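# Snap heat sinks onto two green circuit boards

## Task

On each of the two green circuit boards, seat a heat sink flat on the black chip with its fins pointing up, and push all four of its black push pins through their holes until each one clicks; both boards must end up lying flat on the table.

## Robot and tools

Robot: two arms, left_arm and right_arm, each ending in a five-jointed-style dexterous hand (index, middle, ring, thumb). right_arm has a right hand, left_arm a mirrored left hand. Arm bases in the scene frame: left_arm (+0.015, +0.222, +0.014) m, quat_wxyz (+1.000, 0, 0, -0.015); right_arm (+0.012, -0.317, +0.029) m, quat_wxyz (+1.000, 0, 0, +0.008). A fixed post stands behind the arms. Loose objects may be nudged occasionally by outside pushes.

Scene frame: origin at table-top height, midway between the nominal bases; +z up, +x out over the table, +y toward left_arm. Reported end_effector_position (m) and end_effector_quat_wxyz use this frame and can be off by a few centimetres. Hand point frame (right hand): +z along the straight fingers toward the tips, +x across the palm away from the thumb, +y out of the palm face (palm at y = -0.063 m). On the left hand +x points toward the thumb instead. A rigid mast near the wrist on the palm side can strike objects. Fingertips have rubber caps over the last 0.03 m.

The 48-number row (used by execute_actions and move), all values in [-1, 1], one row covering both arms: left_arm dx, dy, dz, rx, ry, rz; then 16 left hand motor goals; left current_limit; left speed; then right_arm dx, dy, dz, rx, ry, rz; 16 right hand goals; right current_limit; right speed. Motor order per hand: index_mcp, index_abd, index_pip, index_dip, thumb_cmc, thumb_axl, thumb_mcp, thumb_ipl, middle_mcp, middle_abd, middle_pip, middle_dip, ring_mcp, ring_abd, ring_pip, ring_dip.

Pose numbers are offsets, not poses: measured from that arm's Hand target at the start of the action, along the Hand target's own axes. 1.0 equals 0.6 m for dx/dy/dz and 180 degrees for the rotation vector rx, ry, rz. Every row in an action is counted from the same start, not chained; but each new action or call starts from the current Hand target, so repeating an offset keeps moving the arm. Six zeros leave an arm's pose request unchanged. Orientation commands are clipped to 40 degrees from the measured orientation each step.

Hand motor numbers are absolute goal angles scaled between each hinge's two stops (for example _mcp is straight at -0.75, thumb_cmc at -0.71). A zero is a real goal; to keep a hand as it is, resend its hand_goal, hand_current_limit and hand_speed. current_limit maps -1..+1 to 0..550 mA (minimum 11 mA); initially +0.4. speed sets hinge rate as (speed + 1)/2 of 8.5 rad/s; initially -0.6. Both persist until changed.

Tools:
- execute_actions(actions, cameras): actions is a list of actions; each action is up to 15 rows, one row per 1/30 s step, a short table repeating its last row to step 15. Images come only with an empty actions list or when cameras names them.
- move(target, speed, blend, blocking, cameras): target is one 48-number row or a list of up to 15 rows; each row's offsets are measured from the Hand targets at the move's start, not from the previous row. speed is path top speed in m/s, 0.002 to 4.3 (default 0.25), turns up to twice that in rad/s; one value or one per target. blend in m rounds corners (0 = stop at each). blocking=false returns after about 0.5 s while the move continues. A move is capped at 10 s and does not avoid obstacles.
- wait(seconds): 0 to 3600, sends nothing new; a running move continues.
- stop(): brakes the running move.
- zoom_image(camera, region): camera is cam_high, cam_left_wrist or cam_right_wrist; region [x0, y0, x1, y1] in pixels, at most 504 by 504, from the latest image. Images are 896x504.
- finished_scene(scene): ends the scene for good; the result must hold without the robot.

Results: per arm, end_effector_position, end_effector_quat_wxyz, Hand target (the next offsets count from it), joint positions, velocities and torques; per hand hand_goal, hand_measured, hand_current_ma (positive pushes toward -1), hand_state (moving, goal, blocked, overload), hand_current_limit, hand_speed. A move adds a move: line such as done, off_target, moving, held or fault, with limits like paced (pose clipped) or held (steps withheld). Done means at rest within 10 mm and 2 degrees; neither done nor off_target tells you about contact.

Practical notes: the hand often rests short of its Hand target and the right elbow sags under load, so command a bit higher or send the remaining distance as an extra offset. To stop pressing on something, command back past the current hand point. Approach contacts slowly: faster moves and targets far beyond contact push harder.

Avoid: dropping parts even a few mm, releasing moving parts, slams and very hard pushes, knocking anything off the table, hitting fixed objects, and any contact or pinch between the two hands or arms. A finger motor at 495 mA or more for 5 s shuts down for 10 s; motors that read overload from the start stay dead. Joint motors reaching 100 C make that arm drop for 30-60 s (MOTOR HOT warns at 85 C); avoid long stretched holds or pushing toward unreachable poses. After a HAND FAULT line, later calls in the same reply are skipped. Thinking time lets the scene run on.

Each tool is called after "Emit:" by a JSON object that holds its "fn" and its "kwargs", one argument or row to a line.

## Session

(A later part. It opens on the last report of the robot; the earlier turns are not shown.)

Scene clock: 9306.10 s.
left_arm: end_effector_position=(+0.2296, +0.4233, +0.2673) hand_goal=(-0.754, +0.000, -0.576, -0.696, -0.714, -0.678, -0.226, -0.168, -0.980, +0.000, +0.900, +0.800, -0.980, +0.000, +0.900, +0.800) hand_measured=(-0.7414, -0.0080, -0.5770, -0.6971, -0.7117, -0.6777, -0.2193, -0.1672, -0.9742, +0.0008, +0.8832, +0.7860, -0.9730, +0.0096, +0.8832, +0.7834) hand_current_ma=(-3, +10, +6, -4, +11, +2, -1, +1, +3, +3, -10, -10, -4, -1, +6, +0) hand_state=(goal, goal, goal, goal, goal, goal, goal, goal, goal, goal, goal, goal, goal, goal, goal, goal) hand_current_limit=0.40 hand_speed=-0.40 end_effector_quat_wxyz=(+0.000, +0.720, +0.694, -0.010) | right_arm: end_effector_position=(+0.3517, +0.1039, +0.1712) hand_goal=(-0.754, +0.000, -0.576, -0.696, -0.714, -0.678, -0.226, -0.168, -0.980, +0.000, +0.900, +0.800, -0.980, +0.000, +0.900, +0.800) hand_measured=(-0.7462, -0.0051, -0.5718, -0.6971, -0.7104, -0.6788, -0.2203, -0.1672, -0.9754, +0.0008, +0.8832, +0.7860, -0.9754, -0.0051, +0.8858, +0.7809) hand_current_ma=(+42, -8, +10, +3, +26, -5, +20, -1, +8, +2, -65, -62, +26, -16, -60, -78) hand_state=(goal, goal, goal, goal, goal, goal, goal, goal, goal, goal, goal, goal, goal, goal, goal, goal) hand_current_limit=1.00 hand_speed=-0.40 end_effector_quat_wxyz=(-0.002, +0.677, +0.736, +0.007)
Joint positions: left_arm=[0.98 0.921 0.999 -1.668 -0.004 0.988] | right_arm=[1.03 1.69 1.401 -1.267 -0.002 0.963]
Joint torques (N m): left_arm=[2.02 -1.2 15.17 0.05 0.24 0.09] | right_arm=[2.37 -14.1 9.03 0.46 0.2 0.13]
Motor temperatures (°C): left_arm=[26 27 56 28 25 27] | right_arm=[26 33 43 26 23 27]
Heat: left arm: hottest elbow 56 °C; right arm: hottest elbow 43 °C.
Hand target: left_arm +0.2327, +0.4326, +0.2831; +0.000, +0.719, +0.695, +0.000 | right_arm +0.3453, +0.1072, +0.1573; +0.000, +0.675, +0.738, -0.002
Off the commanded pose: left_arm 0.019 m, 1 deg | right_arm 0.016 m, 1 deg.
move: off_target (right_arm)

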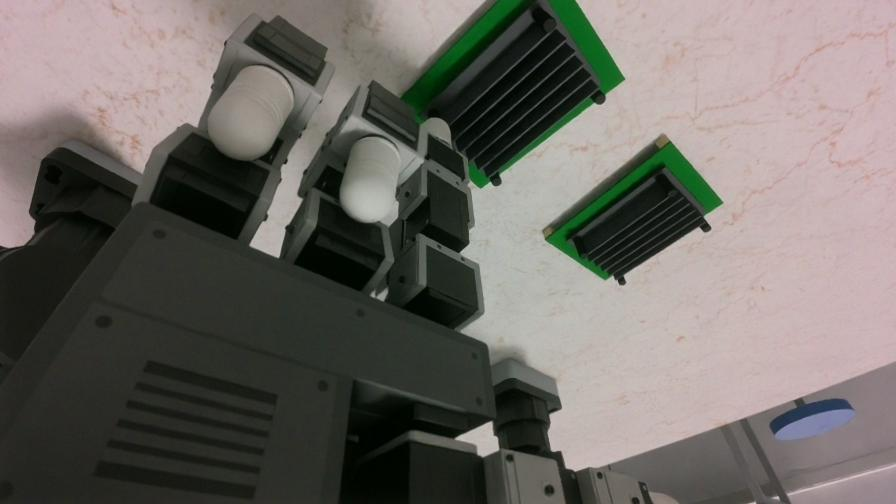

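Emit:
{"fn": "move", "kwargs": {
  "target": [0,0,0,0,0,0,-0.754,0,-0.576,-0.696,-0.714,-0.678,-0.226,-0.168,-0.98,0,0.9,0.8,-0.98,0,0.9,0.8,0.4,-0.4,0,0,0.005,0,0,0,-0.762,-0.024,-0.576,-0.696,-0.714,-0.678,-0.226,-0.168,-0.98,0,0.9,0.8,-0.98,0,0.9,0.8,1.0,-0.4],
  "speed": 0.03,
  "cameras": ["cam_right_wrist"]
}}

Emit:
{"fn": "zoom_image", "kwargs": {
  "camera": "cam_right_wrist",
  "region": [370, 50, 490, 140]
}}

Scene clock: 9320.73 s.
left_arm: end_effector_position=(+0.2296, +0.4233, +0.2673) hand_goal=(-0.754, +0.000, -0.576, -0.696, -0.714, -0.678, -0.226, -0.168, -0.980, +0.000, +0.900, +0.800, -0.980, +0.000, +0.900, +0.800) hand_measured=(-0.7414, -0.0095, -0.5770, -0.6971, -0.7104, -0.6777, -0.2193, -0.1681, -0.9754, -0.0007, +0.8832, +0.7860, -0.9717, +0.0096, +0.8832, +0.7834) hand_current_ma=(+0, +2, -5, -5, +8, +1, +2, +3, +3, -13, -12, -13, -7, +2, +2, -1) hand_state=(goal, goal, goal, goal, goal, goal, goal, goal, goal, goal, goal, goal, goal, goal, goal, goal) hand_current_limit=0.40 hand_speed=-0.40 end_effector_quat_wxyz=(+0.000, +0.720, +0.694, -0.010) | right_arm: end_effector_position=(+0.3515, +0.1034, +0.1689) hand_goal=(-0.762, -0.024, -0.576, -0.696, -0.714, -0.678, -0.226, -0.168, -0.980, +0.000, +0.900, +0.800, -0.980, +0.000, +0.900, +0.800) hand_measured=(-0.7547, -0.0183, -0.5744, -0.6971, -0.7104, -0.6788, -0.2203, -0.1672, -0.9754, +0.0008, +0.8832, +0.7860, -0.9754, -0.0051, +0.8871, +0.7809) hand_current_ma=(+23, +25, +1, +9, +24, -12, +22, -3, +20, +10, -70, -57, +23, -11, -55, -86) hand_state=(goal, goal, goal, goal, goal, goal, goal, goal, goal, goal, goal, goal, goal, goal, goal, goal) hand_current_limit=1.00 hand_speed=-0.40 end_effector_quat_wxyz=(-0.002, +0.677, +0.736, +0.008)
Joint positions: left_arm=[0.98 0.921 0.999 -1.668 -0.004 0.988] | right_arm=[1.03 1.69 1.395 -1.26 -0.001 0.963]
Joint torques (N m): left_arm=[1.85 -1.38 15.19 0.08 0.2 0.05] | right_arm=[2.32 -13.86 9.1 0.35 0.19 0.13]
Motor temperatures (°C): left_arm=[26 27 56 28 25 27] | right_arm=[26 33 43 26 23 27]
Heat: left arm: hottest elbow 56 °C; right arm: hottest elbow 43 °C.
Hand target: left_arm +0.2327, +0.4326, +0.2831; +0.000, +0.719, +0.695, +0.000 | right_arm +0.3453, +0.1071, +0.1542; +0.001, +0.675, +0.738, -0.002
Off the commanded pose: left_arm 0.019 m, 1 deg | right_arm 0.016 m, 1 deg.
move: off_target (right_arm)

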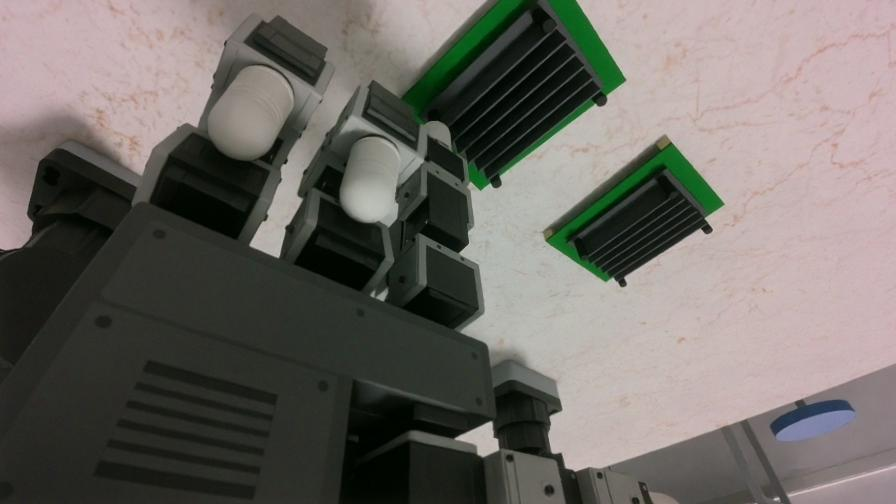

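Scaled by 4.200 from the camera's image (finer frame: 1280x720).

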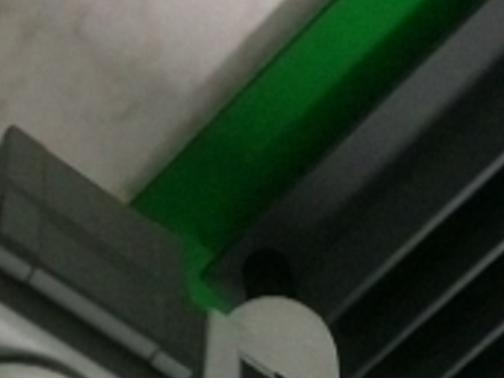

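Emit:
{"fn": "move", "kwargs": {
  "target": [0,0,0,0,0,0,-0.754,0,-0.576,-0.696,-0.714,-0.678,-0.226,-0.168,-0.98,0,0.9,0.8,-0.98,0,0.9,0.8,0.4,-0.4,-0.0015,0,0.005,0,0,0,-0.762,-0.040,-0.576,-0.696,-0.714,-0.678,-0.226,-0.168,-0.98,0,0.9,0.8,-0.98,0,0.9,0.8,1.0,-0.4],
  "speed": 0.03
}}

Emit:
{"fn": "move", "kwargs": {
  "target": [0,0,0,0,0,0,-0.754,0,-0.576,-0.696,-0.714,-0.678,-0.226,-0.168,-0.98,0,0.9,0.8,-0.98,0,0.9,0.8,0.4,-0.4,-0.0015,-0.0015,0.008,0,0,0,-0.762,-0.040,-0.576,-0.696,-0.714,-0.678,-0.226,-0.168,-0.98,0,0.9,0.8,-0.98,0,0.9,0.8,1.0,-0.4],
  "speed": 0.03,
  "cameras": ["cam_right_wrist"]
}}

Emit:
{"fn": "zoom_image", "kwargs": {
  "camera": "cam_right_wrist",
  "region": [370, 50, 490, 140]
}}

Scene clock: 9332.43 s.
left_arm: end_effector_position=(+0.2296, +0.4233, +0.2673) hand_goal=(-0.754, +0.000, -0.576, -0.696, -0.714, -0.678, -0.226, -0.168, -0.980, +0.000, +0.900, +0.800, -0.980, +0.000, +0.900, +0.800) hand_measured=(-0.7414, -0.0095, -0.5770, -0.6971, -0.7104, -0.6777, -0.2203, -0.1681, -0.9742, +0.0008, +0.8832, +0.7860, -0.9717, +0.0110, +0.8832, +0.7834) hand_current_ma=(+4, -1, -2, -13, +11, +1, +8, +7, -5, -7, -8, -12, -8, +3, -4, +3) hand_state=(goal, goal, goal, goal, goal, goal, goal, goal, goal, goal, goal, goal, goal, goal, goal, goal) hand_current_limit=0.40 hand_speed=-0.40 end_effector_quat_wxyz=(+0.000, +0.720, +0.694, -0.010) | right_arm: end_effector_position=(+0.3519, +0.1039, +0.1680) hand_goal=(-0.762, -0.040, -0.576, -0.696, -0.714, -0.678, -0.226, -0.168, -0.980, +0.000, +0.900, +0.800, -0.980, +0.000, +0.900, +0.800) hand_measured=(-0.7559, -0.0314, -0.5782, -0.6983, -0.7104, -0.6788, -0.2203, -0.1672, -0.9766, +0.0008, +0.8832, +0.7860, -0.9754, -0.0051, +0.8871, +0.7809) hand_current_ma=(+30, +23, -23, +4, +26, -13, +20, -4, +14, +7, -71, -55, +18, -13, -63, -82) hand_state=(goal, goal, goal, goal, goal, goal, goal, goal, goal, goal, goal, goal, goal, goal, goal, goal) hand_current_limit=1.00 hand_speed=-0.40 end_effector_quat_wxyz=(-0.003, +0.677, +0.736, +0.010)
Joint positions: left_arm=[0.98 0.921 0.999 -1.668 -0.004 0.988] | right_arm=[1.03 1.69 1.392 -1.253 -0.001 0.963]
Joint torques (N m): left_arm=[1.9 -2.49 15.08 0.34 0.26 0.13] | right_arm=[2.26 -14.15 8.75 0.46 0.18 0.12]
Motor temperatures (°C): left_arm=[26 27 56 28 25 27] | right_arm=[26 33 43 26 23 27]
Heat: left arm: hottest elbow 56 °C; right arm: hottest elbow 43 °C.
Hand target: left_arm +0.2327, +0.4326, +0.2831; +0.000, +0.719, +0.695, +0.000 | right_arm +0.3454, +0.1063, +0.1513; +0.001, +0.675, +0.738, -0.002
Off the commanded pose: left_arm 0.019 m, 1 deg | right_arm 0.018 m, 1 deg.
move: off_target (right_arm)

Scene clock: 9332.97 s.
left_arm: end_effector_position=(+0.2296, +0.4233, +0.2673) hand_goal=(-0.754, +0.000, -0.576, -0.696, -0.714, -0.678, -0.226, -0.168, -0.980, +0.000, +0.900, +0.800, -0.980, +0.000, +0.900, +0.800) hand_measured=(-0.7414, -0.0065, -0.5770, -0.6971, -0.7117, -0.6777, -0.2193, -0.1681, -0.9742, +0.0008, +0.8820, +0.7860, -0.9717, +0.0096, +0.8845, +0.7834) hand_current_ma=(+1, +4, +0, -2, +11, +11, +8, +8, -6, +0, -9, -12, -4, -3, -6, +2) hand_state=(goal, goal, goal, goal, goal, goal, goal, goal, goal, goal, goal, goal, goal, goal, goal, goal) hand_current_limit=0.40 hand_speed=-0.40 end_effector_quat_wxyz=(+0.000, +0.720, +0.694, -0.010) | right_arm: end_effector_position=(+0.3529, +0.1051, +0.1677) hand_goal=(-0.762, -0.040, -0.576, -0.696, -0.714, -0.678, -0.226, -0.168, -0.980, +0.000, +0.900, +0.800, -0.980, +0.000, +0.900, +0.800) hand_measured=(-0.7655, -0.0402, -0.5782, -0.6996, -0.7104, -0.6788, -0.2203, -0.1672, -0.9754, +0.0008, +0.8832, +0.7860, -0.9742, -0.0051, +0.8858, +0.7809) hand_current_ma=(-16, -4, -7, -13, +17, -16, +19, -4, +6, +1, -73, -60, +23, -6, -60, -84) hand_state=(goal, goal, goal, goal, goal, goal, goal, goal, goal, goal, goal, goal, goal, goal, goal, goal) hand_current_limit=1.00 hand_speed=-0.40 end_effector_quat_wxyz=(-0.003, +0.677, +0.736, +0.013)
Joint positions: left_arm=[0.98 0.921 0.999 -1.668 -0.004 0.988] | right_arm=[1.03 1.69 1.39 -1.244 0.001 0.963]
Joint torques (N m): left_arm=[1.49 -1.73 15.25 0.17 0.25 0.09] | right_arm=[2.43 -13.74 7.9 0.64 0.13 0.12]
Motor temperatures (°C): left_arm=[26 27 56 28 25 27] | right_arm=[26 33 43 26 23 27]
Heat: left arm: hottest elbow 56 °C; right arm: hottest elbow 43 °C.
Hand target: left_arm +0.2327, +0.4326, +0.2831; +0.000, +0.719, +0.695, +0.000 | right_arm +0.3445, +0.1052, +0.1464; +0.001, +0.675, +0.738, -0.002
Off the commanded pose: left_arm 0.019 m, 1 deg | right_arm 0.023 m, 2 deg.
move: off_target (right_arm)

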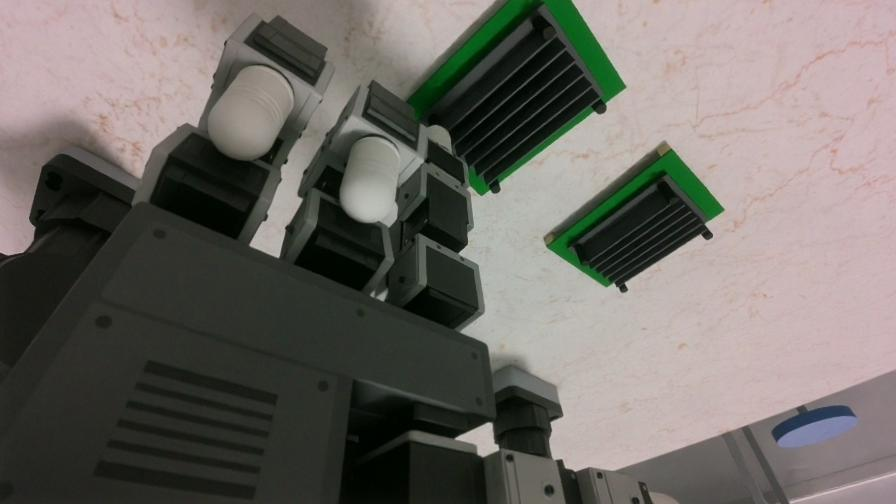

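Scaled by 4.200 from the camera's image (finer frame: 1280x720).

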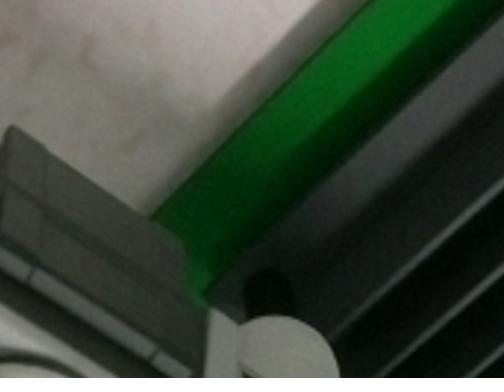

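Emit:
{"fn": "move", "kwargs": {
  "target": [0,0,0,0,0,0,-0.754,0,-0.576,-0.696,-0.714,-0.678,-0.226,-0.168,-0.98,0,0.9,0.8,-0.98,0,0.9,0.8,0.4,-0.4,-0.002,-0.003,0.015,0.008,0.001,0,-0.75,-0.044,-0.57,-0.696,-0.714,-0.678,-0.226,-0.168,-0.98,0,0.9,0.8,-0.98,0,0.9,0.8,1.0,-0.2],
  "speed": 0.03,
  "cameras": ["cam_right_wrist"]
}}

Emit:
{"fn": "zoom_image", "kwargs": {
  "camera": "cam_right_wrist",
  "region": [370, 50, 490, 140]
}}

Scene clock: 9343.20 s.
left_arm: end_effector_position=(+0.2296, +0.4233, +0.2673) hand_goal=(-0.754, +0.000, -0.576, -0.696, -0.714, -0.678, -0.226, -0.168, -0.980, +0.000, +0.900, +0.800, -0.980, +0.000, +0.900, +0.800) hand_measured=(-0.7414, -0.0080, -0.5770, -0.6983, -0.7092, -0.6777, -0.2193, -0.1672, -0.9754, +0.0008, +0.8832, +0.7872, -0.9730, +0.0096, +0.8832, +0.7834) hand_current_ma=(+1, +1, +4, -8, +16, -10, +6, +10, -5, +0, -10, -14, -11, +4, -10, +1) hand_state=(goal, goal, goal, goal, goal, goal, goal, goal, goal, goal, goal, goal, goal, goal, goal, goal) hand_current_limit=0.40 hand_speed=-0.40 end_effector_quat_wxyz=(+0.000, +0.720, +0.694, -0.010) | right_arm: end_effector_position=(+0.3506, +0.1063, +0.1664) hand_goal=(-0.750, -0.044, -0.570, -0.696, -0.714, -0.678, -0.226, -0.168, -0.980, +0.000, +0.900, +0.800, -0.980, +0.000, +0.900, +0.800) hand_measured=(-0.7462, -0.0593, -0.5757, -0.6996, -0.7167, -0.6788, -0.2203, -0.1672, -0.9754, +0.0008, +0.8832, +0.7860, -0.9754, -0.0051, +0.8871, +0.7821) hand_current_ma=(+10, -47, -33, -5, -3, -14, +24, -1, +7, +4, -73, -56, +28, -20, -63, -76) hand_state=(goal, goal, goal, goal, goal, goal, goal, goal, goal, goal, goal, goal, goal, goal, goal, goal) hand_current_limit=1.00 hand_speed=-0.20 end_effector_quat_wxyz=(-0.010, +0.677, +0.736, +0.012)
Joint positions: left_arm=[0.98 0.921 0.999 -1.668 -0.004 0.988] | right_arm=[1.03 1.69 1.389 -1.243 -0.014 0.963]
Joint torques (N m): left_arm=[2.96 -1.67 15.13 0.34 0.2 0] | right_arm=[1.61 -13.22 7.25 0.77 -0.13 0.07]
Motor temperatures (°C): left_arm=[26 27 56 28 25 27] | right_arm=[26 33 42 26 23 27]
Heat: left arm: hottest elbow 56 °C; right arm: hottest elbow 42 °C.
Hand target: left_arm +0.2327, +0.4326, +0.2831; +0.000, +0.719, +0.695, +0.000 | right_arm +0.3429, +0.1039, +0.1376; -0.009, +0.675, +0.738, -0.010
Off the commanded pose: left_arm 0.019 m, 1 deg | right_arm 0.030 m, 3 deg.
move: off_target (right_arm)

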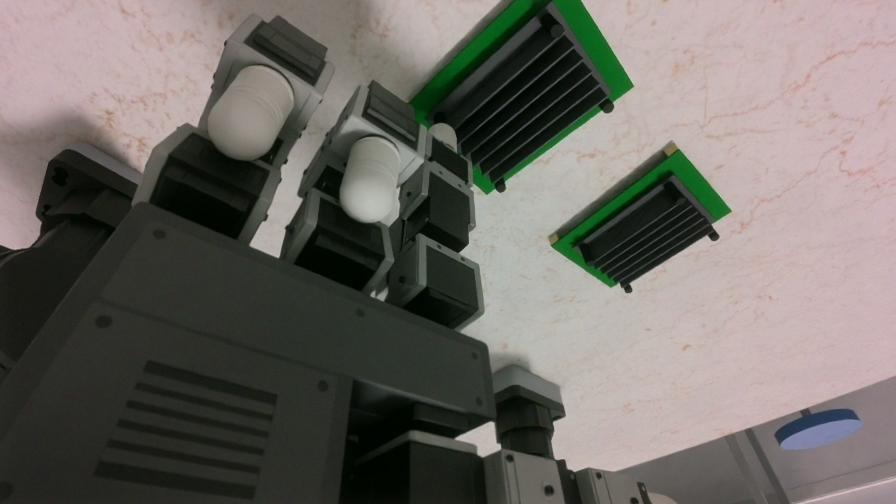

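Scaled by 4.200 from the camera's image (finer frame: 1280x720).

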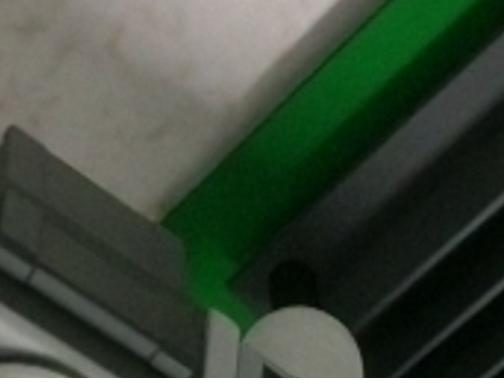

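Emit:
{"fn": "move", "kwargs": {
  "target": [0,0,0,0,0,0,-0.754,0,-0.576,-0.696,-0.714,-0.678,-0.226,-0.168,-0.98,0,0.9,0.8,-0.98,0,0.9,0.8,0.4,-0.4,-0.002,-0.002,0.03,0.008,-0.0085,0,-0.742,-0.05,-0.565,-0.69,-0.714,-0.678,-0.226,-0.168,-0.98,0,0.9,0.8,-0.98,0,0.9,0.8,1.0,-0.2],
  "speed": 0.03,
  "cameras": ["cam_right_wrist"]
}}

Emit:
{"fn": "zoom_image", "kwargs": {
  "camera": "cam_right_wrist",
  "region": [370, 50, 490, 140]
}}

Scene clock: 9365.10 s.
left_arm: end_effector_position=(+0.2296, +0.4233, +0.2673) hand_goal=(-0.754, +0.000, -0.576, -0.696, -0.714, -0.678, -0.226, -0.168, -0.980, +0.000, +0.900, +0.800, -0.980, +0.000, +0.900, +0.800) hand_measured=(-0.7414, -0.0095, -0.5757, -0.6983, -0.7117, -0.6767, -0.2193, -0.1681, -0.9742, +0.0023, +0.8832, +0.7860, -0.9730, +0.0096, +0.8832, +0.7834) hand_current_ma=(-5, -3, -2, -14, +10, -3, +8, +4, +1, +3, -8, -18, -9, -3, -2, +6) hand_state=(goal, goal, goal, goal, goal, goal, goal, goal, goal, goal, goal, goal, goal, goal, goal, goal) hand_current_limit=0.40 hand_speed=-0.40 end_effector_quat_wxyz=(+0.000, +0.720, +0.694, -0.010) | right_arm: end_effector_position=(+0.3497, +0.1065, +0.1657) hand_goal=(-0.742, -0.050, -0.566, -0.690, -0.714, -0.678, -0.226, -0.168, -0.980, +0.000, +0.900, +0.800, -0.980, +0.000, +0.900, +0.800) hand_measured=(-0.7438, -0.0651, -0.5718, -0.6971, -0.7167, -0.6788, -0.2212, -0.1672, -0.9754, -0.0007, +0.8832, +0.7860, -0.9754, -0.0051, +0.8858, +0.7821) hand_current_ma=(-1, -40, -26, -12, +4, -2, +25, -11, +9, +4, -75, -57, +20, -8, -56, -75) hand_state=(goal, goal, goal, goal, goal, goal, goal, goal, goal, goal, goal, goal, goal, goal, goal, goal) hand_current_limit=1.00 hand_speed=-0.20 end_effector_quat_wxyz=(-0.012, +0.677, +0.736, +0.011)
Joint positions: left_arm=[0.98 0.921 0.999 -1.668 -0.004 0.988] | right_arm=[1.03 1.69 1.388 -1.243 -0.019 0.963]
Joint torques (N m): left_arm=[1.9 -1.08 15.23 0.4 0.15 0.12] | right_arm=[1.67 -10.93 6.87 0.66 -0.19 0.05]
Motor temperatures (°C): left_arm=[26 27 56 28 25 27] | right_arm=[26 33 41 26 23 27]
Heat: left arm: hottest elbow 56 °C; right arm: hottest elbow 41 °C.
Hand target: left_arm +0.2327, +0.4326, +0.2831; +0.000, +0.719, +0.695, +0.000 | right_arm +0.3413, +0.1025, +0.1196; -0.008, +0.675, +0.738, -0.029
Off the commanded pose: left_arm 0.019 m, 1 deg | right_arm 0.047 m, 5 deg.
move: off_target (right_arm)

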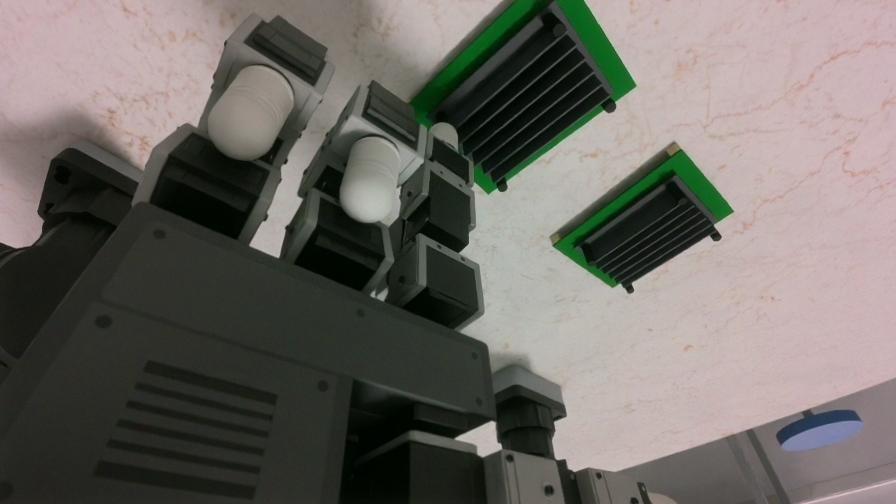

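Scaled by 4.200 from the camera's image (finer frame: 1280x720).

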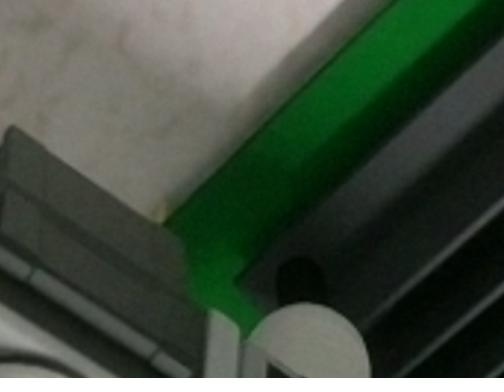

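Emit:
{"fn": "move", "kwargs": {
  "target": [0,0,0,0,0,0,-0.754,0,-0.576,-0.696,-0.714,-0.678,-0.226,-0.168,-0.98,0,0.9,0.8,-0.98,0,0.9,0.8,0.4,-0.4,-0.001,-0.001,0.03,0.006,-0.0105,0,-0.730,-0.05,-0.555,-0.68,-0.714,-0.678,-0.226,-0.168,-0.98,0,0.9,0.8,-0.98,0,0.9,0.8,1.0,-0.2],
  "speed": 0.03,
  "cameras": ["cam_right_wrist"]
}}

Emit:
{"fn": "zoom_image", "kwargs": {
  "camera": "cam_right_wrist",
  "region": [370, 50, 490, 140]
}}

Scene clock: 9372.80 s.
left_arm: end_effector_position=(+0.2296, +0.4233, +0.2673) hand_goal=(-0.754, +0.000, -0.576, -0.696, -0.714, -0.678, -0.226, -0.168, -0.980, +0.000, +0.900, +0.800, -0.980, +0.000, +0.900, +0.800) hand_measured=(-0.7402, -0.0095, -0.5770, -0.6971, -0.7104, -0.6777, -0.2193, -0.1681, -0.9754, +0.0008, +0.8832, +0.7860, -0.9717, +0.0096, +0.8832, +0.7834) hand_current_ma=(-7, +9, +5, -9, +9, -4, +0, +9, +3, -10, -9, -3, -1, +2, -14, +4) hand_state=(goal, goal, goal, goal, goal, goal, goal, goal, goal, goal, goal, goal, goal, goal, goal, goal) hand_current_limit=0.40 hand_speed=-0.40 end_effector_quat_wxyz=(+0.000, +0.720, +0.694, -0.010) | right_arm: end_effector_position=(+0.3495, +0.1066, +0.1644) hand_goal=(-0.730, -0.050, -0.556, -0.680, -0.714, -0.678, -0.226, -0.168, -0.980, +0.000, +0.900, +0.800, -0.980, +0.000, +0.900, +0.800) hand_measured=(-0.7438, -0.0695, -0.5667, -0.6894, -0.7142, -0.6788, -0.2212, -0.1672, -0.9754, +0.0008, +0.8845, +0.7860, -0.9754, -0.0051, +0.8858, +0.7809) hand_current_ma=(-67, -54, -49, -35, +10, -8, +25, -6, +7, +7, -74, -61, +26, -19, -68, -78) hand_state=(goal, goal, goal, goal, goal, goal, goal, goal, goal, goal, goal, goal, goal, goal, goal, goal) hand_current_limit=1.00 hand_speed=-0.20 end_effector_quat_wxyz=(-0.013, +0.677, +0.736, +0.009)
Joint positions: left_arm=[0.98 0.921 0.999 -1.668 -0.004 0.988] | right_arm=[1.03 1.692 1.388 -1.243 -0.02 0.963]
Joint torques (N m): left_arm=[1.38 -1.79 15.19 0.08 0.15 0.05] | right_arm=[1.85 -8.64 6.53 0.5 -0.02 0.07]
Motor temperatures (°C): left_arm=[26 27 57 28 25 27] | right_arm=[26 33 40 26 23 27]
Heat: left arm: hottest elbow 57 °C; right arm: hottest elbow 40 °C.
Hand target: left_arm +0.2327, +0.4326, +0.2831; +0.000, +0.719, +0.695, +0.000 | right_arm +0.3398, +0.1013, +0.1015; -0.002, +0.674, +0.737, -0.047
Off the commanded pose: left_arm 0.019 m, 1 deg | right_arm 0.064 m, 7 deg.
move: off_target (right_arm)

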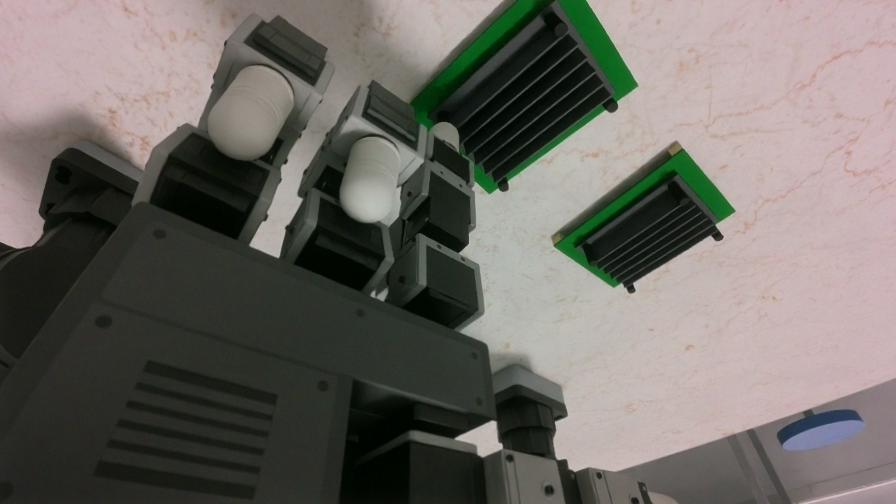

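Scaled by 4.200 from the camera's image (finer frame: 1280x720).

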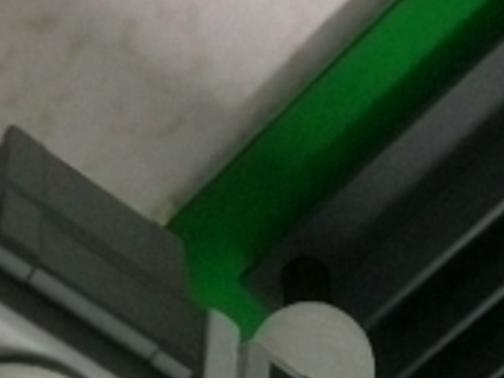

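Emit:
{"fn": "move", "kwargs": {
  "target": [0,0,0,0,0,0,-0.754,0,-0.576,-0.696,-0.714,-0.678,-0.226,-0.168,-0.98,0,0.9,0.8,-0.98,0,0.9,0.8,0.4,-0.4,-0.001,-0.001,0.03,0.006,-0.0075,0,-0.715,-0.055,-0.545,-0.67,-0.714,-0.678,-0.226,-0.168,-0.98,0,0.9,0.8,-0.98,0,0.9,0.8,1.0,-0.2],
  "speed": 0.03,
  "cameras": ["cam_right_wrist"]
}}

Emit:
{"fn": "zoom_image", "kwargs": {
  "camera": "cam_right_wrist",
  "region": [370, 50, 490, 140]
}}

Scene clock: 9381.13 s.
left_arm: end_effector_position=(+0.2296, +0.4233, +0.2673) hand_goal=(-0.754, +0.000, -0.576, -0.696, -0.714, -0.678, -0.226, -0.168, -0.980, +0.000, +0.900, +0.800, -0.980, +0.000, +0.900, +0.800) hand_measured=(-0.7414, -0.0095, -0.5770, -0.6983, -0.7117, -0.6767, -0.2193, -0.1681, -0.9742, +0.0008, +0.8832, +0.7860, -0.9717, +0.0110, +0.8845, +0.7834) hand_current_ma=(+5, +11, -1, -6, +12, +3, +3, -1, -4, -6, -4, -11, -3, +6, -1, -5) hand_state=(goal, goal, goal, goal, goal, goal, goal, goal, goal, goal, goal, goal, goal, goal, goal, goal) hand_current_limit=0.40 hand_speed=-0.40 end_effector_quat_wxyz=(+0.000, +0.720, +0.694, -0.010) | right_arm: end_effector_position=(+0.3494, +0.1067, +0.1634) hand_goal=(-0.716, -0.056, -0.546, -0.670, -0.714, -0.678, -0.226, -0.168, -0.980, +0.000, +0.900, +0.800, -0.980, +0.000, +0.900, +0.800) hand_measured=(-0.7450, -0.0710, -0.5667, -0.6869, -0.7129, -0.6788, -0.2203, -0.1672, -0.9754, +0.0008, +0.8832, +0.7860, -0.9754, -0.0051, +0.8871, +0.7809) hand_current_ma=(-131, -44, -99, -61, +14, -11, +28, -10, +8, +9, -75, -55, +26, -16, -64, -69) hand_state=(blocked, goal, blocked, goal, goal, goal, goal, goal, goal, goal, goal, goal, goal, goal, goal, goal) hand_current_limit=1.00 hand_speed=-0.20 end_effector_quat_wxyz=(-0.012, +0.677, +0.736, +0.009)
Joint positions: left_arm=[0.98 0.921 0.999 -1.668 -0.004 0.988] | right_arm=[1.03 1.694 1.388 -1.243 -0.02 0.963]
Joint torques (N m): left_arm=[2.02 -0.85 15.06 -0.01 0.2 0.11] | right_arm=[1.96 -6.95 5.56 0.64 -0.11 0.06]
Motor temperatures (°C): left_arm=[26 27 57 28 25 27] | right_arm=[26 32 39 26 23 27]
Heat: left arm: hottest elbow 57 °C; right arm: hottest elbow 39 °C.
Hand target: left_arm +0.2327, +0.4326, +0.2831; +0.000, +0.719, +0.695, +0.000 | right_arm +0.3382, +0.0994, +0.0839; +0.001, +0.673, +0.737, -0.062
Off the commanded pose: left_arm 0.019 m, 1 deg | right_arm 0.081 m, 8 deg.
move: off_target (right_arm)

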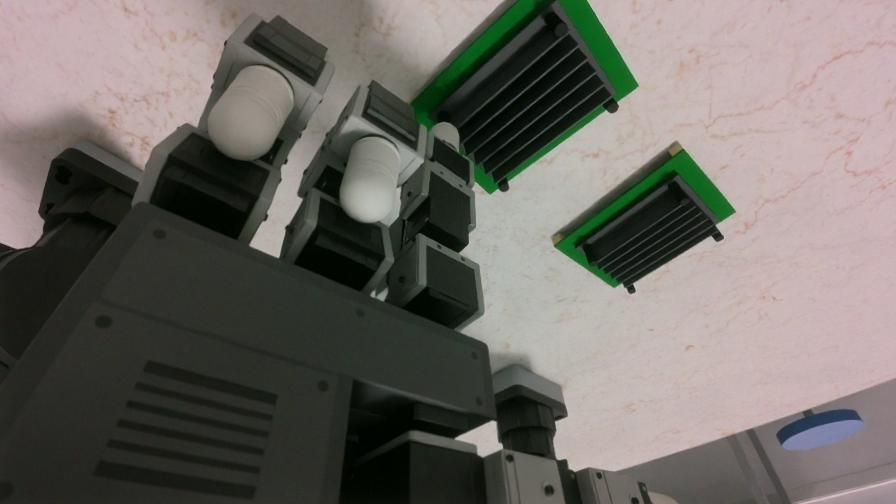

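Scaled by 4.200 from the camera's image (finer frame: 1280x720).

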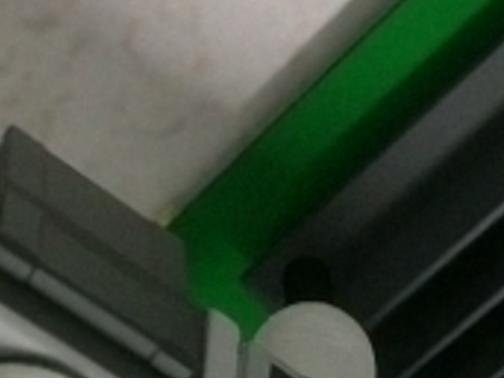

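Emit:
{"fn": "move", "kwargs": {
  "target": [0,0,0,0,0,0,-0.754,0,-0.576,-0.696,-0.714,-0.678,-0.226,-0.168,-0.98,0,0.9,0.8,-0.98,0,0.9,0.8,0.4,-0.4,0,0,-0.17,-0.028,0.0255,0,-0.745,-0.05,-0.57,-0.69,-0.714,-0.678,-0.226,-0.168,-0.98,0,0.9,0.8,-0.98,0,0.9,0.8,1.0,-0.6],
  "speed": 0.05
}}

Scene clock: 9391.83 s.
left_arm: end_effector_position=(+0.2296, +0.4233, +0.2673) hand_goal=(-0.754, +0.000, -0.576, -0.696, -0.714, -0.678, -0.226, -0.168, -0.980, +0.000, +0.900, +0.800, -0.980, +0.000, +0.900, +0.800) hand_measured=(-0.7414, -0.0095, -0.5757, -0.6971, -0.7104, -0.6777, -0.2193, -0.1681, -0.9742, +0.0008, +0.8845, +0.7860, -0.9730, +0.0096, +0.8845, +0.7834) hand_current_ma=(-4, +13, +3, -11, +13, +0, +0, +12, -2, -2, -3, -21, -6, +7, +0, +2) hand_state=(goal, goal, goal, goal, goal, goal, goal, goal, goal, goal, goal, goal, goal, goal, goal, goal) hand_current_limit=0.40 hand_speed=-0.40 end_effector_quat_wxyz=(+0.000, +0.720, +0.694, -0.010) | right_arm: end_effector_position=(+0.3456, +0.0943, +0.1686) hand_goal=(-0.746, -0.050, -0.570, -0.690, -0.714, -0.678, -0.226, -0.168, -0.980, +0.000, +0.900, +0.800, -0.980, +0.000, +0.900, +0.800) hand_measured=(-0.7390, -0.0432, -0.5667, -0.6894, -0.7117, -0.6788, -0.2203, -0.1672, -0.9754, +0.0008, +0.8845, +0.7860, -0.9742, -0.0051, +0.8871, +0.7821) hand_current_ma=(+30, +19, -5, +3, +22, -3, +19, -3, +9, +0, -69, -59, +22, -18, -58, -75) hand_state=(goal, goal, goal, goal, goal, goal, goal, goal, goal, goal, goal, goal, goal, goal, goal, goal) hand_current_limit=1.00 hand_speed=-0.60 end_effector_quat_wxyz=(+0.003, +0.677, +0.736, -0.018)
Joint positions: left_arm=[0.98 0.921 0.999 -1.668 -0.004 0.988] | right_arm=[1.03 1.694 1.404 -1.316 -0.002 0.963]
Joint torques (N m): left_arm=[2.26 -1.79 15.15 -0.2 0.16 0.07] | right_arm=[2.2 -15.68 13.19 -0.44 0.2 0.11]
Motor temperatures (°C): left_arm=[26 27 57 28 25 27] | right_arm=[26 32 39 26 23 27]
Heat: left arm: hottest elbow 57 °C; right arm: hottest elbow 39 °C.
Hand target: left_arm +0.2327, +0.4326, +0.2831; +0.000, +0.719, +0.695, +0.000 | right_arm +0.3466, +0.1087, +0.1850; +0.001, +0.675, +0.738, -0.002
Off the commanded pose: left_arm 0.019 m, 1 deg | right_arm 0.022 m, 2 deg.
move: off_target (right_arm)

Emit:
{"fn": "move", "kwargs": {
  "target": [
    [0,0,0,0,0,0,-0.754,0,-0.576,-0.696,-0.714,-0.678,-0.226,-0.168,-0.98,0,0.9,0.8,-0.98,0,0.9,0.8,0.4,-0.4,0,0,-0.1,0,0,0,-0.98,0,0.9,0.8,-0.714,-0.678,-0.226,-0.168,-0.98,0,0.9,0.8,-0.98,0,0.9,0.8,1.0,-0.4],
    [0,0,0,0,0,0,-0.754,0,-0.576,-0.696,-0.714,-0.678,-0.226,-0.168,-0.98,0,0.9,0.8,-0.98,0,0.9,0.8,0.4,-0.4,-0.057,-0.1558,-0.033,0.0012,0.203,-0.2297,-0.98,0,0.9,0.8,-0.714,-0.678,-0.226,-0.168,-0.98,0,0.9,0.8,-0.98,0,0.9,0.8,1.0,-0.4],
    [0,0,0,0,0,0,-0.754,0,-0.576,-0.696,-0.714,-0.678,-0.226,-0.168,-0.98,0,0.9,0.8,-0.98,0,0.9,0.8,0.4,-0.4,-0.057,-0.1558,0.1317,0.0012,0.203,-0.2297,-0.98,0,0.9,0.8,-0.714,-0.678,-0.226,-0.168,-0.98,0,0.9,0.8,-0.98,0,0.9,0.8,1.0,-0.4]
  ],
  "speed": [0.08,0.15,0.08],
  "cameras": ["cam_right_wrist"]
}}

Scene clock: 9408.87 s.
left_arm: end_effector_position=(+0.2296, +0.4233, +0.2673) hand_goal=(-0.754, +0.000, -0.576, -0.696, -0.714, -0.678, -0.226, -0.168, -0.980, +0.000, +0.900, +0.800, -0.980, +0.000, +0.900, +0.800) hand_measured=(-0.7426, -0.0095, -0.5770, -0.6983, -0.7117, -0.6767, -0.2193, -0.1681, -0.9742, +0.0008, +0.8845, +0.7847, -0.9730, +0.0110, +0.8832, +0.7847) hand_current_ma=(+1, +6, +0, -1, +10, +2, +2, +4, -2, -7, -13, -14, -6, -7, -4, +3) hand_state=(goal, goal, goal, goal, goal, goal, goal, goal, goal, goal, goal, goal, goal, goal, goal, goal) hand_current_limit=0.40 hand_speed=-0.40 end_effector_quat_wxyz=(+0.000, +0.720, +0.694, -0.010) | right_arm: end_effector_position=(+0.2517, +0.0693, +0.1140) hand_goal=(-0.980, +0.000, +0.900, +0.800, -0.714, -0.678, -0.226, -0.168, -0.980, +0.000, +0.900, +0.800, -0.980, +0.000, +0.900, +0.800) hand_measured=(-0.9766, +0.0008, +0.8858, +0.7834, -0.7154, -0.6788, -0.2203, -0.1672, -0.9766, +0.0008, +0.8832, +0.7860, -0.9754, -0.0051, +0.8871, +0.7809) hand_current_ma=(+13, +4, -65, -57, +4, -12, +31, -4, +12, +7, -69, -51, +16, -11, -60, -71) hand_state=(goal, goal, goal, goal, goal, goal, goal, goal, goal, goal, goal, goal, goal, goal, goal, goal) hand_current_limit=1.00 hand_speed=-0.40 end_effector_quat_wxyz=(-0.228, +0.338, +0.890, +0.205)
Joint positions: left_arm=[0.98 0.921 0.999 -1.668 -0.004 0.988] | right_arm=[0.852 1.328 0.706 -0.68 -0.569 0.104]
Joint torques (N m): left_arm=[2.55 -0.32 15.25 -0.02 0.33 0.05] | right_arm=[-0.09 -7.36 8.58 1.14 -0.52 -0.09]
Motor temperatures (°C): left_arm=[26 27 57 28 25 27] | right_arm=[26 32 40 26 23 27]
Heat: left arm: hottest elbow 57 °C; right arm: hottest elbow 40 °C.
Hand target: left_arm +0.2327, +0.4326, +0.2831; +0.000, +0.719, +0.695, +0.000 | right_arm +0.2564, +0.0659, +0.1063; -0.228, +0.343, +0.889, +0.203
Off the commanded pose: left_arm 0.019 m, 1 deg | right_arm 0.010 m, 1 deg.
move: done

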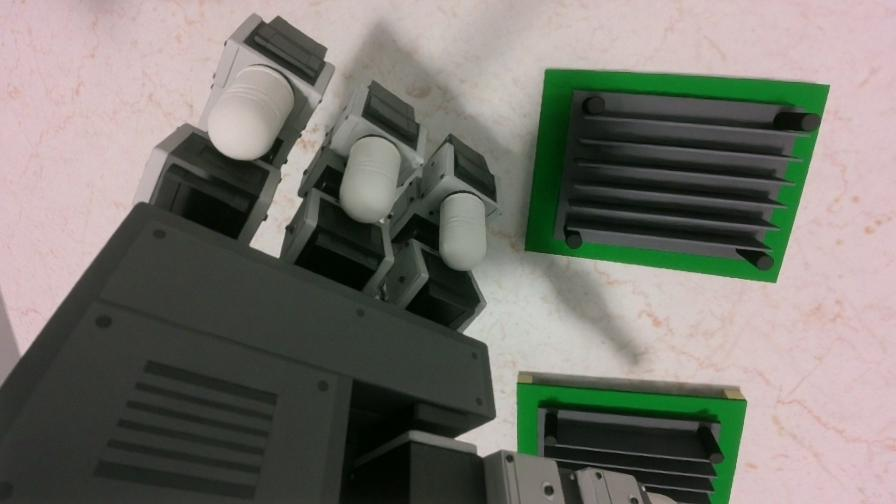

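Emit:
{"fn": "zoom_image", "kwargs": {
  "camera": "cam_right_wrist",
  "region": [525, 50, 645, 140]
}}

Emit:
{"fn": "zoom_image", "kwargs": {
  "camera": "cam_right_wrist",
  "region": [735, 60, 855, 150]
}}

Emit:
{"fn": "zoom_image", "kwargs": {
  "camera": "cam_right_wrist",
  "region": [700, 210, 820, 300]
}}

Emit:
{"fn": "zoom_image", "kwargs": {
  "camera": "cam_right_wrist",
  "region": [500, 180, 620, 270]
}}

Scaled by 4.200 from the camera's image (finer frame: 1280x720).

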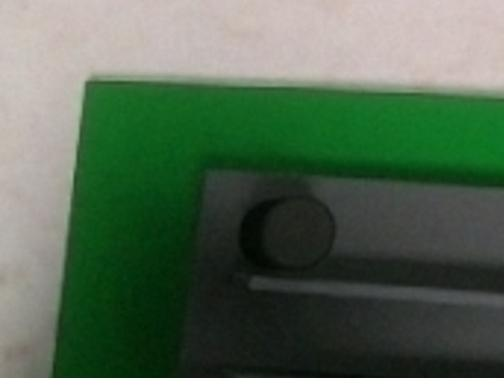

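Scaled by 4.200 from the camera's image (finer frame: 1280x720).

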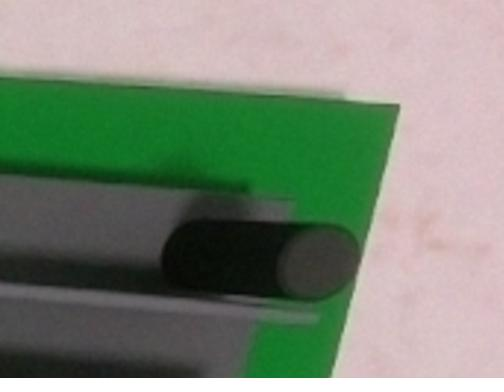

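Scaled by 4.200 from the camera's image (finer frame: 1280x720).

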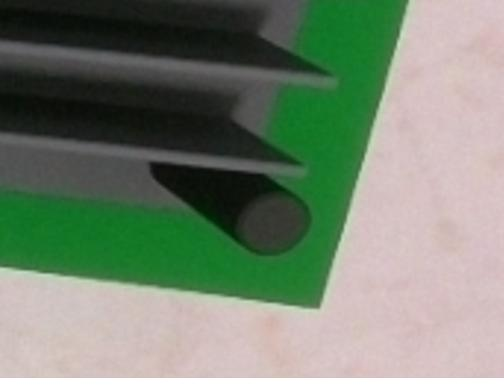

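Scaled by 4.200 from the camera's image (finer frame: 1280x720).

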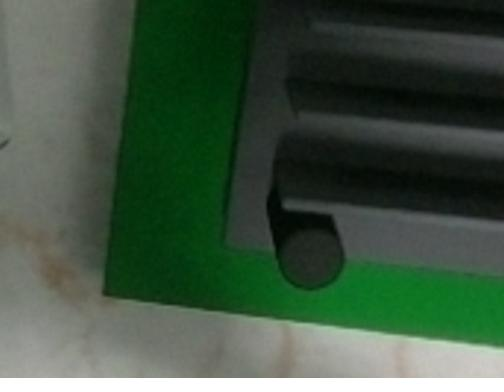

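Emit:
{"fn": "move", "kwargs": {
  "target": [
    [0,0,0,0,0,0,-0.754,0,-0.576,-0.696,-0.714,-0.678,-0.226,-0.168,-0.98,0,0.9,0.8,-0.98,0,0.9,0.8,0.4,-0.4,0.0896,0.0352,-0.1357,0,0,0,-0.98,0,0.9,0.8,-0.714,-0.678,-0.226,-0.168,-0.98,0,0.9,0.8,-0.98,0,0.9,0.8,1.0,-0.4],
    [0,0,0,0,0,0,-0.754,0,-0.576,-0.696,-0.714,-0.678,-0.226,-0.168,-0.98,0,0.9,0.8,-0.98,0,0.9,0.8,0.4,-0.4,-0.0353,0.116,-0.196,-0.0012,-0.203,0.2297,-0.754,0,-0.576,-0.696,-0.714,-0.678,-0.226,-0.168,-0.98,0,0.9,0.8,-0.98,0,0.9,0.8,1.0,-0.4]
  ],
  "speed": [0.08,0.1],
  "cameras": ["cam_right_wrist"]
}}

Emit:
{"fn": "zoom_image", "kwargs": {
  "camera": "cam_right_wrist",
  "region": [370, 50, 490, 140]
}}

Scene clock: 9534.77 s.
left_arm: end_effector_position=(+0.2296, +0.4233, +0.2673) hand_goal=(-0.754, +0.000, -0.576, -0.696, -0.714, -0.678, -0.226, -0.168, -0.980, +0.000, +0.900, +0.800, -0.980, +0.000, +0.900, +0.800) hand_measured=(-0.7414, -0.0080, -0.5770, -0.6971, -0.7104, -0.6777, -0.2193, -0.1672, -0.9742, +0.0008, +0.8832, +0.7860, -0.9717, +0.0096, +0.8832, +0.7847) hand_current_ma=(-6, +9, +2, -9, +11, +2, +13, -3, +5, -10, -6, -14, -4, +2, -3, +5) hand_state=(goal, goal, goal, goal, goal, goal, goal, goal, goal, goal, goal, goal, goal, goal, goal, goal) hand_current_limit=0.40 hand_speed=-0.40 end_effector_quat_wxyz=(+0.000, +0.720, +0.694, -0.010) | right_arm: end_effector_position=(+0.3480, +0.0266, +0.1983) hand_goal=(-0.754, +0.000, -0.576, -0.696, -0.714, -0.678, -0.226, -0.168, -0.980, +0.000, +0.900, +0.800, -0.980, +0.000, +0.900, +0.800) hand_measured=(-0.7486, +0.0008, -0.5744, -0.6983, -0.7154, -0.6777, -0.2203, -0.1681, -0.9766, +0.0008, +0.8832, +0.7860, -0.9754, -0.0051, +0.8858, +0.7821) hand_current_ma=(+24, +0, -3, +2, +0, -9, +28, +0, +7, +8, -77, -57, +23, -17, -56, -85) hand_state=(goal, goal, goal, goal, goal, goal, goal, goal, goal, goal, goal, goal, goal, goal, goal, goal) hand_current_limit=1.00 hand_speed=-0.40 end_effector_quat_wxyz=(+0.001, +0.677, +0.736, -0.007)
Joint positions: left_arm=[0.98 0.921 0.999 -1.668 -0.004 0.988] | right_arm=[0.949 1.52 1.269 -1.335 -0.001 0.881]
Joint torques (N m): left_arm=[2.26 -2.55 15.35 0.06 0.2 0.07] | right_arm=[2.37 -10.99 13.42 -0.32 0.17 0.13]
Motor temperatures (°C): left_arm=[26 27 58 28 25 27] | right_arm=[26 30 41 26 24 27]
Heat: left arm: hottest elbow 58 °C; right arm: hottest elbow 41 °C.
Hand target: left_arm +0.2327, +0.4326, +0.2831; +0.000, +0.719, +0.695, +0.000 | right_arm +0.3505, +0.0418, +0.2048; +0.001, +0.675, +0.738, -0.002
Off the commanded pose: left_arm 0.019 m, 1 deg | right_arm 0.017 m, 1 deg.
move: off_target (right_arm); target 2's new numbers were sent with right_arm's hand 0.016 m and 1 deg from that target

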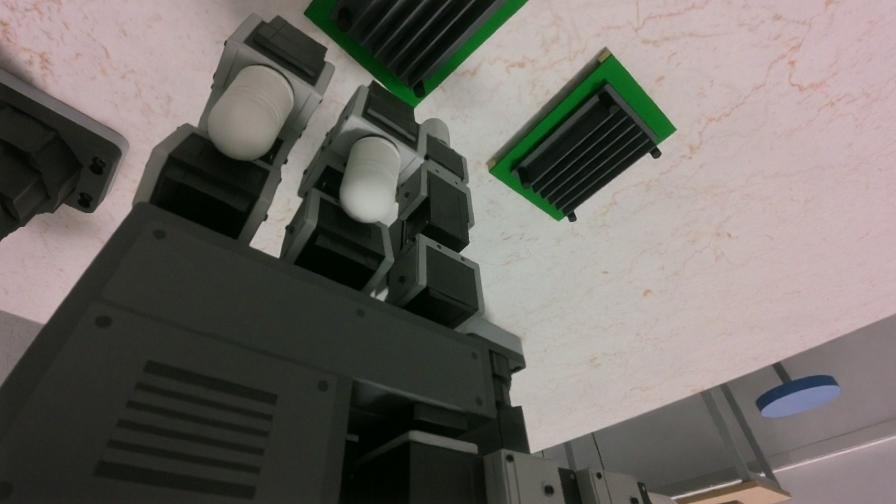

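Scaled by 4.200 from the camera's image (finer frame: 1280x720).

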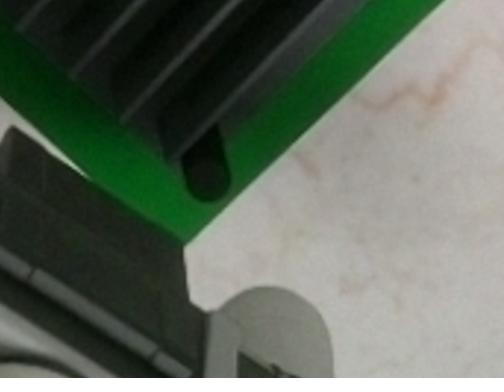

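Emit:
{"fn": "move", "kwargs": {
  "target": [0,0,0,0,0,0,-0.754,0,-0.576,-0.696,-0.714,-0.678,-0.226,-0.168,-0.98,0,0.9,0.8,-0.98,0,0.9,0.8,0.4,-0.4,0.025,0.002,0,0,0,0,-0.754,0,-0.576,-0.696,-0.714,-0.678,-0.226,-0.168,-0.98,0,0.9,0.8,-0.98,0,0.9,0.8,1.0,-0.4],
  "speed": 0.05,
  "cameras": ["cam_right_wrist"]
}}

Emit:
{"fn": "zoom_image", "kwargs": {
  "camera": "cam_right_wrist",
  "region": [370, 50, 490, 140]
}}

Scene clock: 9580.50 s.
left_arm: end_effector_position=(+0.2296, +0.4233, +0.2673) hand_goal=(-0.754, +0.000, -0.576, -0.696, -0.714, -0.678, -0.226, -0.168, -0.980, +0.000, +0.900, +0.800, -0.980, +0.000, +0.900, +0.800) hand_measured=(-0.7414, -0.0095, -0.5770, -0.6983, -0.7117, -0.6767, -0.2193, -0.1672, -0.9742, +0.0008, +0.8832, +0.7872, -0.9717, +0.0096, +0.8832, +0.7834) hand_current_ma=(+0, +10, +1, -4, +12, -6, +5, +2, +0, -2, -4, -10, -12, -4, +7, -4) hand_state=(goal, goal, goal, goal, goal, goal, goal, goal, goal, goal, goal, goal, goal, goal, goal, goal) hand_current_limit=0.40 hand_speed=-0.40 end_effector_quat_wxyz=(+0.000, +0.720, +0.694, -0.010) | right_arm: end_effector_position=(+0.3475, +0.0421, +0.1987) hand_goal=(-0.754, +0.000, -0.576, -0.696, -0.714, -0.678, -0.226, -0.168, -0.980, +0.000, +0.900, +0.800, -0.980, +0.000, +0.900, +0.800) hand_measured=(-0.7486, +0.0008, -0.5757, -0.6983, -0.7154, -0.6788, -0.2203, -0.1681, -0.9754, +0.0008, +0.8845, +0.7860, -0.9754, -0.0051, +0.8871, +0.7809) hand_current_ma=(+26, -2, +1, -1, +5, -5, +23, +0, +1, +2, -68, -51, +11, -15, -57, -75) hand_state=(goal, goal, goal, goal, goal, goal, goal, goal, goal, goal, goal, goal, goal, goal, goal, goal) hand_current_limit=1.00 hand_speed=-0.40 end_effector_quat_wxyz=(+0.001, +0.676, +0.737, -0.007)
Joint positions: left_arm=[0.98 0.921 0.999 -1.668 -0.004 0.988] | right_arm=[0.969 1.551 1.306 -1.34 -0.001 0.898]
Joint torques (N m): left_arm=[2.96 -2.14 15.34 0.18 0.21 0.12] | right_arm=[2.26 -11.52 13.5 -0.34 0.16 0.13]
Motor temperatures (°C): left_arm=[26 27 58 28 25 27] | right_arm=[26 30 43 26 24 27]
Heat: left arm: hottest elbow 58 °C; right arm: hottest elbow 43 °C.
Hand target: left_arm +0.2327, +0.4326, +0.2831; +0.000, +0.719, +0.695, +0.000 | right_arm +0.3502, +0.0567, +0.2046; +0.001, +0.675, +0.738, -0.002
Off the commanded pose: left_arm 0.019 m, 1 deg | right_arm 0.016 m, 1 deg.
move: off_target (right_arm)

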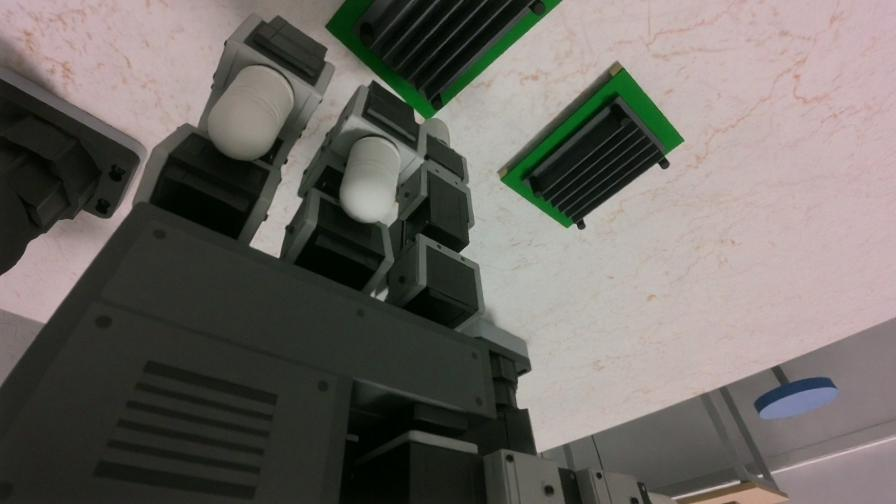

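Scaled by 4.200 from the camera's image (finer frame: 1280x720).

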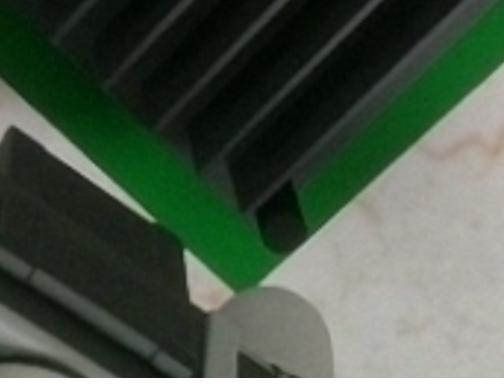

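Emit:
{"fn": "move", "kwargs": {
  "target": [0,0,0,0,0,0,-0.754,0,-0.576,-0.696,-0.714,-0.678,-0.226,-0.168,-0.98,0,0.9,0.8,-0.98,0,0.9,0.8,0.4,-0.4,-0.006,0.001,0.03,0,0,0,-0.754,0,-0.576,-0.696,-0.714,-0.678,-0.226,-0.168,-0.98,0,0.9,0.8,-0.98,0,0.9,0.8,1.0,-0.4],
  "speed": 0.03,
  "cameras": ["cam_right_wrist"]
}}

Emit:
{"fn": "zoom_image", "kwargs": {
  "camera": "cam_right_wrist",
  "region": [370, 50, 490, 140]
}}

Scene clock: 9592.47 s.
left_arm: end_effector_position=(+0.2296, +0.4233, +0.2673) hand_goal=(-0.754, +0.000, -0.576, -0.696, -0.714, -0.678, -0.226, -0.168, -0.980, +0.000, +0.900, +0.800, -0.980, +0.000, +0.900, +0.800) hand_measured=(-0.7402, -0.0080, -0.5757, -0.6971, -0.7117, -0.6777, -0.2203, -0.1681, -0.9754, +0.0008, +0.8820, +0.7847, -0.9717, +0.0096, +0.8832, +0.7834) hand_current_ma=(+6, +4, -4, -9, +7, -5, +10, +3, -11, -6, -4, -22, +5, -3, -4, +4) hand_state=(goal, goal, goal, goal, goal, goal, goal, goal, goal, goal, goal, goal, goal, goal, goal, goal) hand_current_limit=0.40 hand_speed=-0.40 end_effector_quat_wxyz=(+0.000, +0.720, +0.694, -0.010) | right_arm: end_effector_position=(+0.3514, +0.0478, +0.1974) hand_goal=(-0.754, +0.000, -0.576, -0.696, -0.714, -0.678, -0.226, -0.168, -0.980, +0.000, +0.900, +0.800, -0.980, +0.000, +0.900, +0.800) hand_measured=(-0.7486, +0.0008, -0.5744, -0.6983, -0.7154, -0.6788, -0.2203, -0.1672, -0.9754, +0.0008, +0.8832, +0.7860, -0.9754, -0.0051, +0.8858, +0.7809) hand_current_ma=(+24, +1, +2, -2, +4, +0, +21, -6, +9, +0, -72, -59, +18, -8, -59, -79) hand_state=(goal, goal, goal, goal, goal, goal, goal, goal, goal, goal, goal, goal, goal, goal, goal, goal) hand_current_limit=1.00 hand_speed=-0.40 end_effector_quat_wxyz=(-0.001, +0.676, +0.737, +0.004)
Joint positions: left_arm=[0.98 0.921 0.999 -1.668 -0.004 0.988] | right_arm=[0.969 1.556 1.306 -1.313 -0.001 0.899]
Joint torques (N m): left_arm=[2.9 -1.03 15.19 0.14 0.21 0.02] | right_arm=[1.61 -11.63 10.04 0.4 0.17 0.09]
Motor temperatures (°C): left_arm=[26 27 58 28 25 27] | right_arm=[26 31 45 26 23 27]
Heat: left arm: hottest elbow 58 °C; right arm: hottest elbow 45 °C.
Hand target: left_arm +0.2327, +0.4326, +0.2831; +0.000, +0.719, +0.695, +0.000 | right_arm +0.3511, +0.0531, +0.1867; +0.001, +0.675, +0.738, -0.002
Off the commanded pose: left_arm 0.019 m, 1 deg | right_arm 0.012 m, 1 deg.
move: off_target (right_arm)

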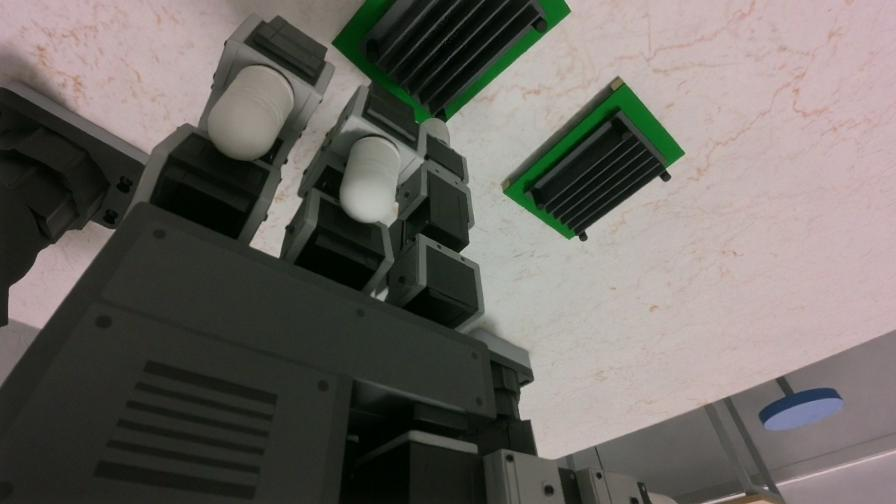

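Scaled by 4.200 from the camera's image (finer frame: 1280x720).

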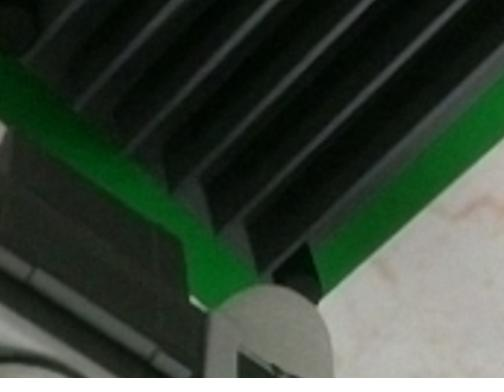

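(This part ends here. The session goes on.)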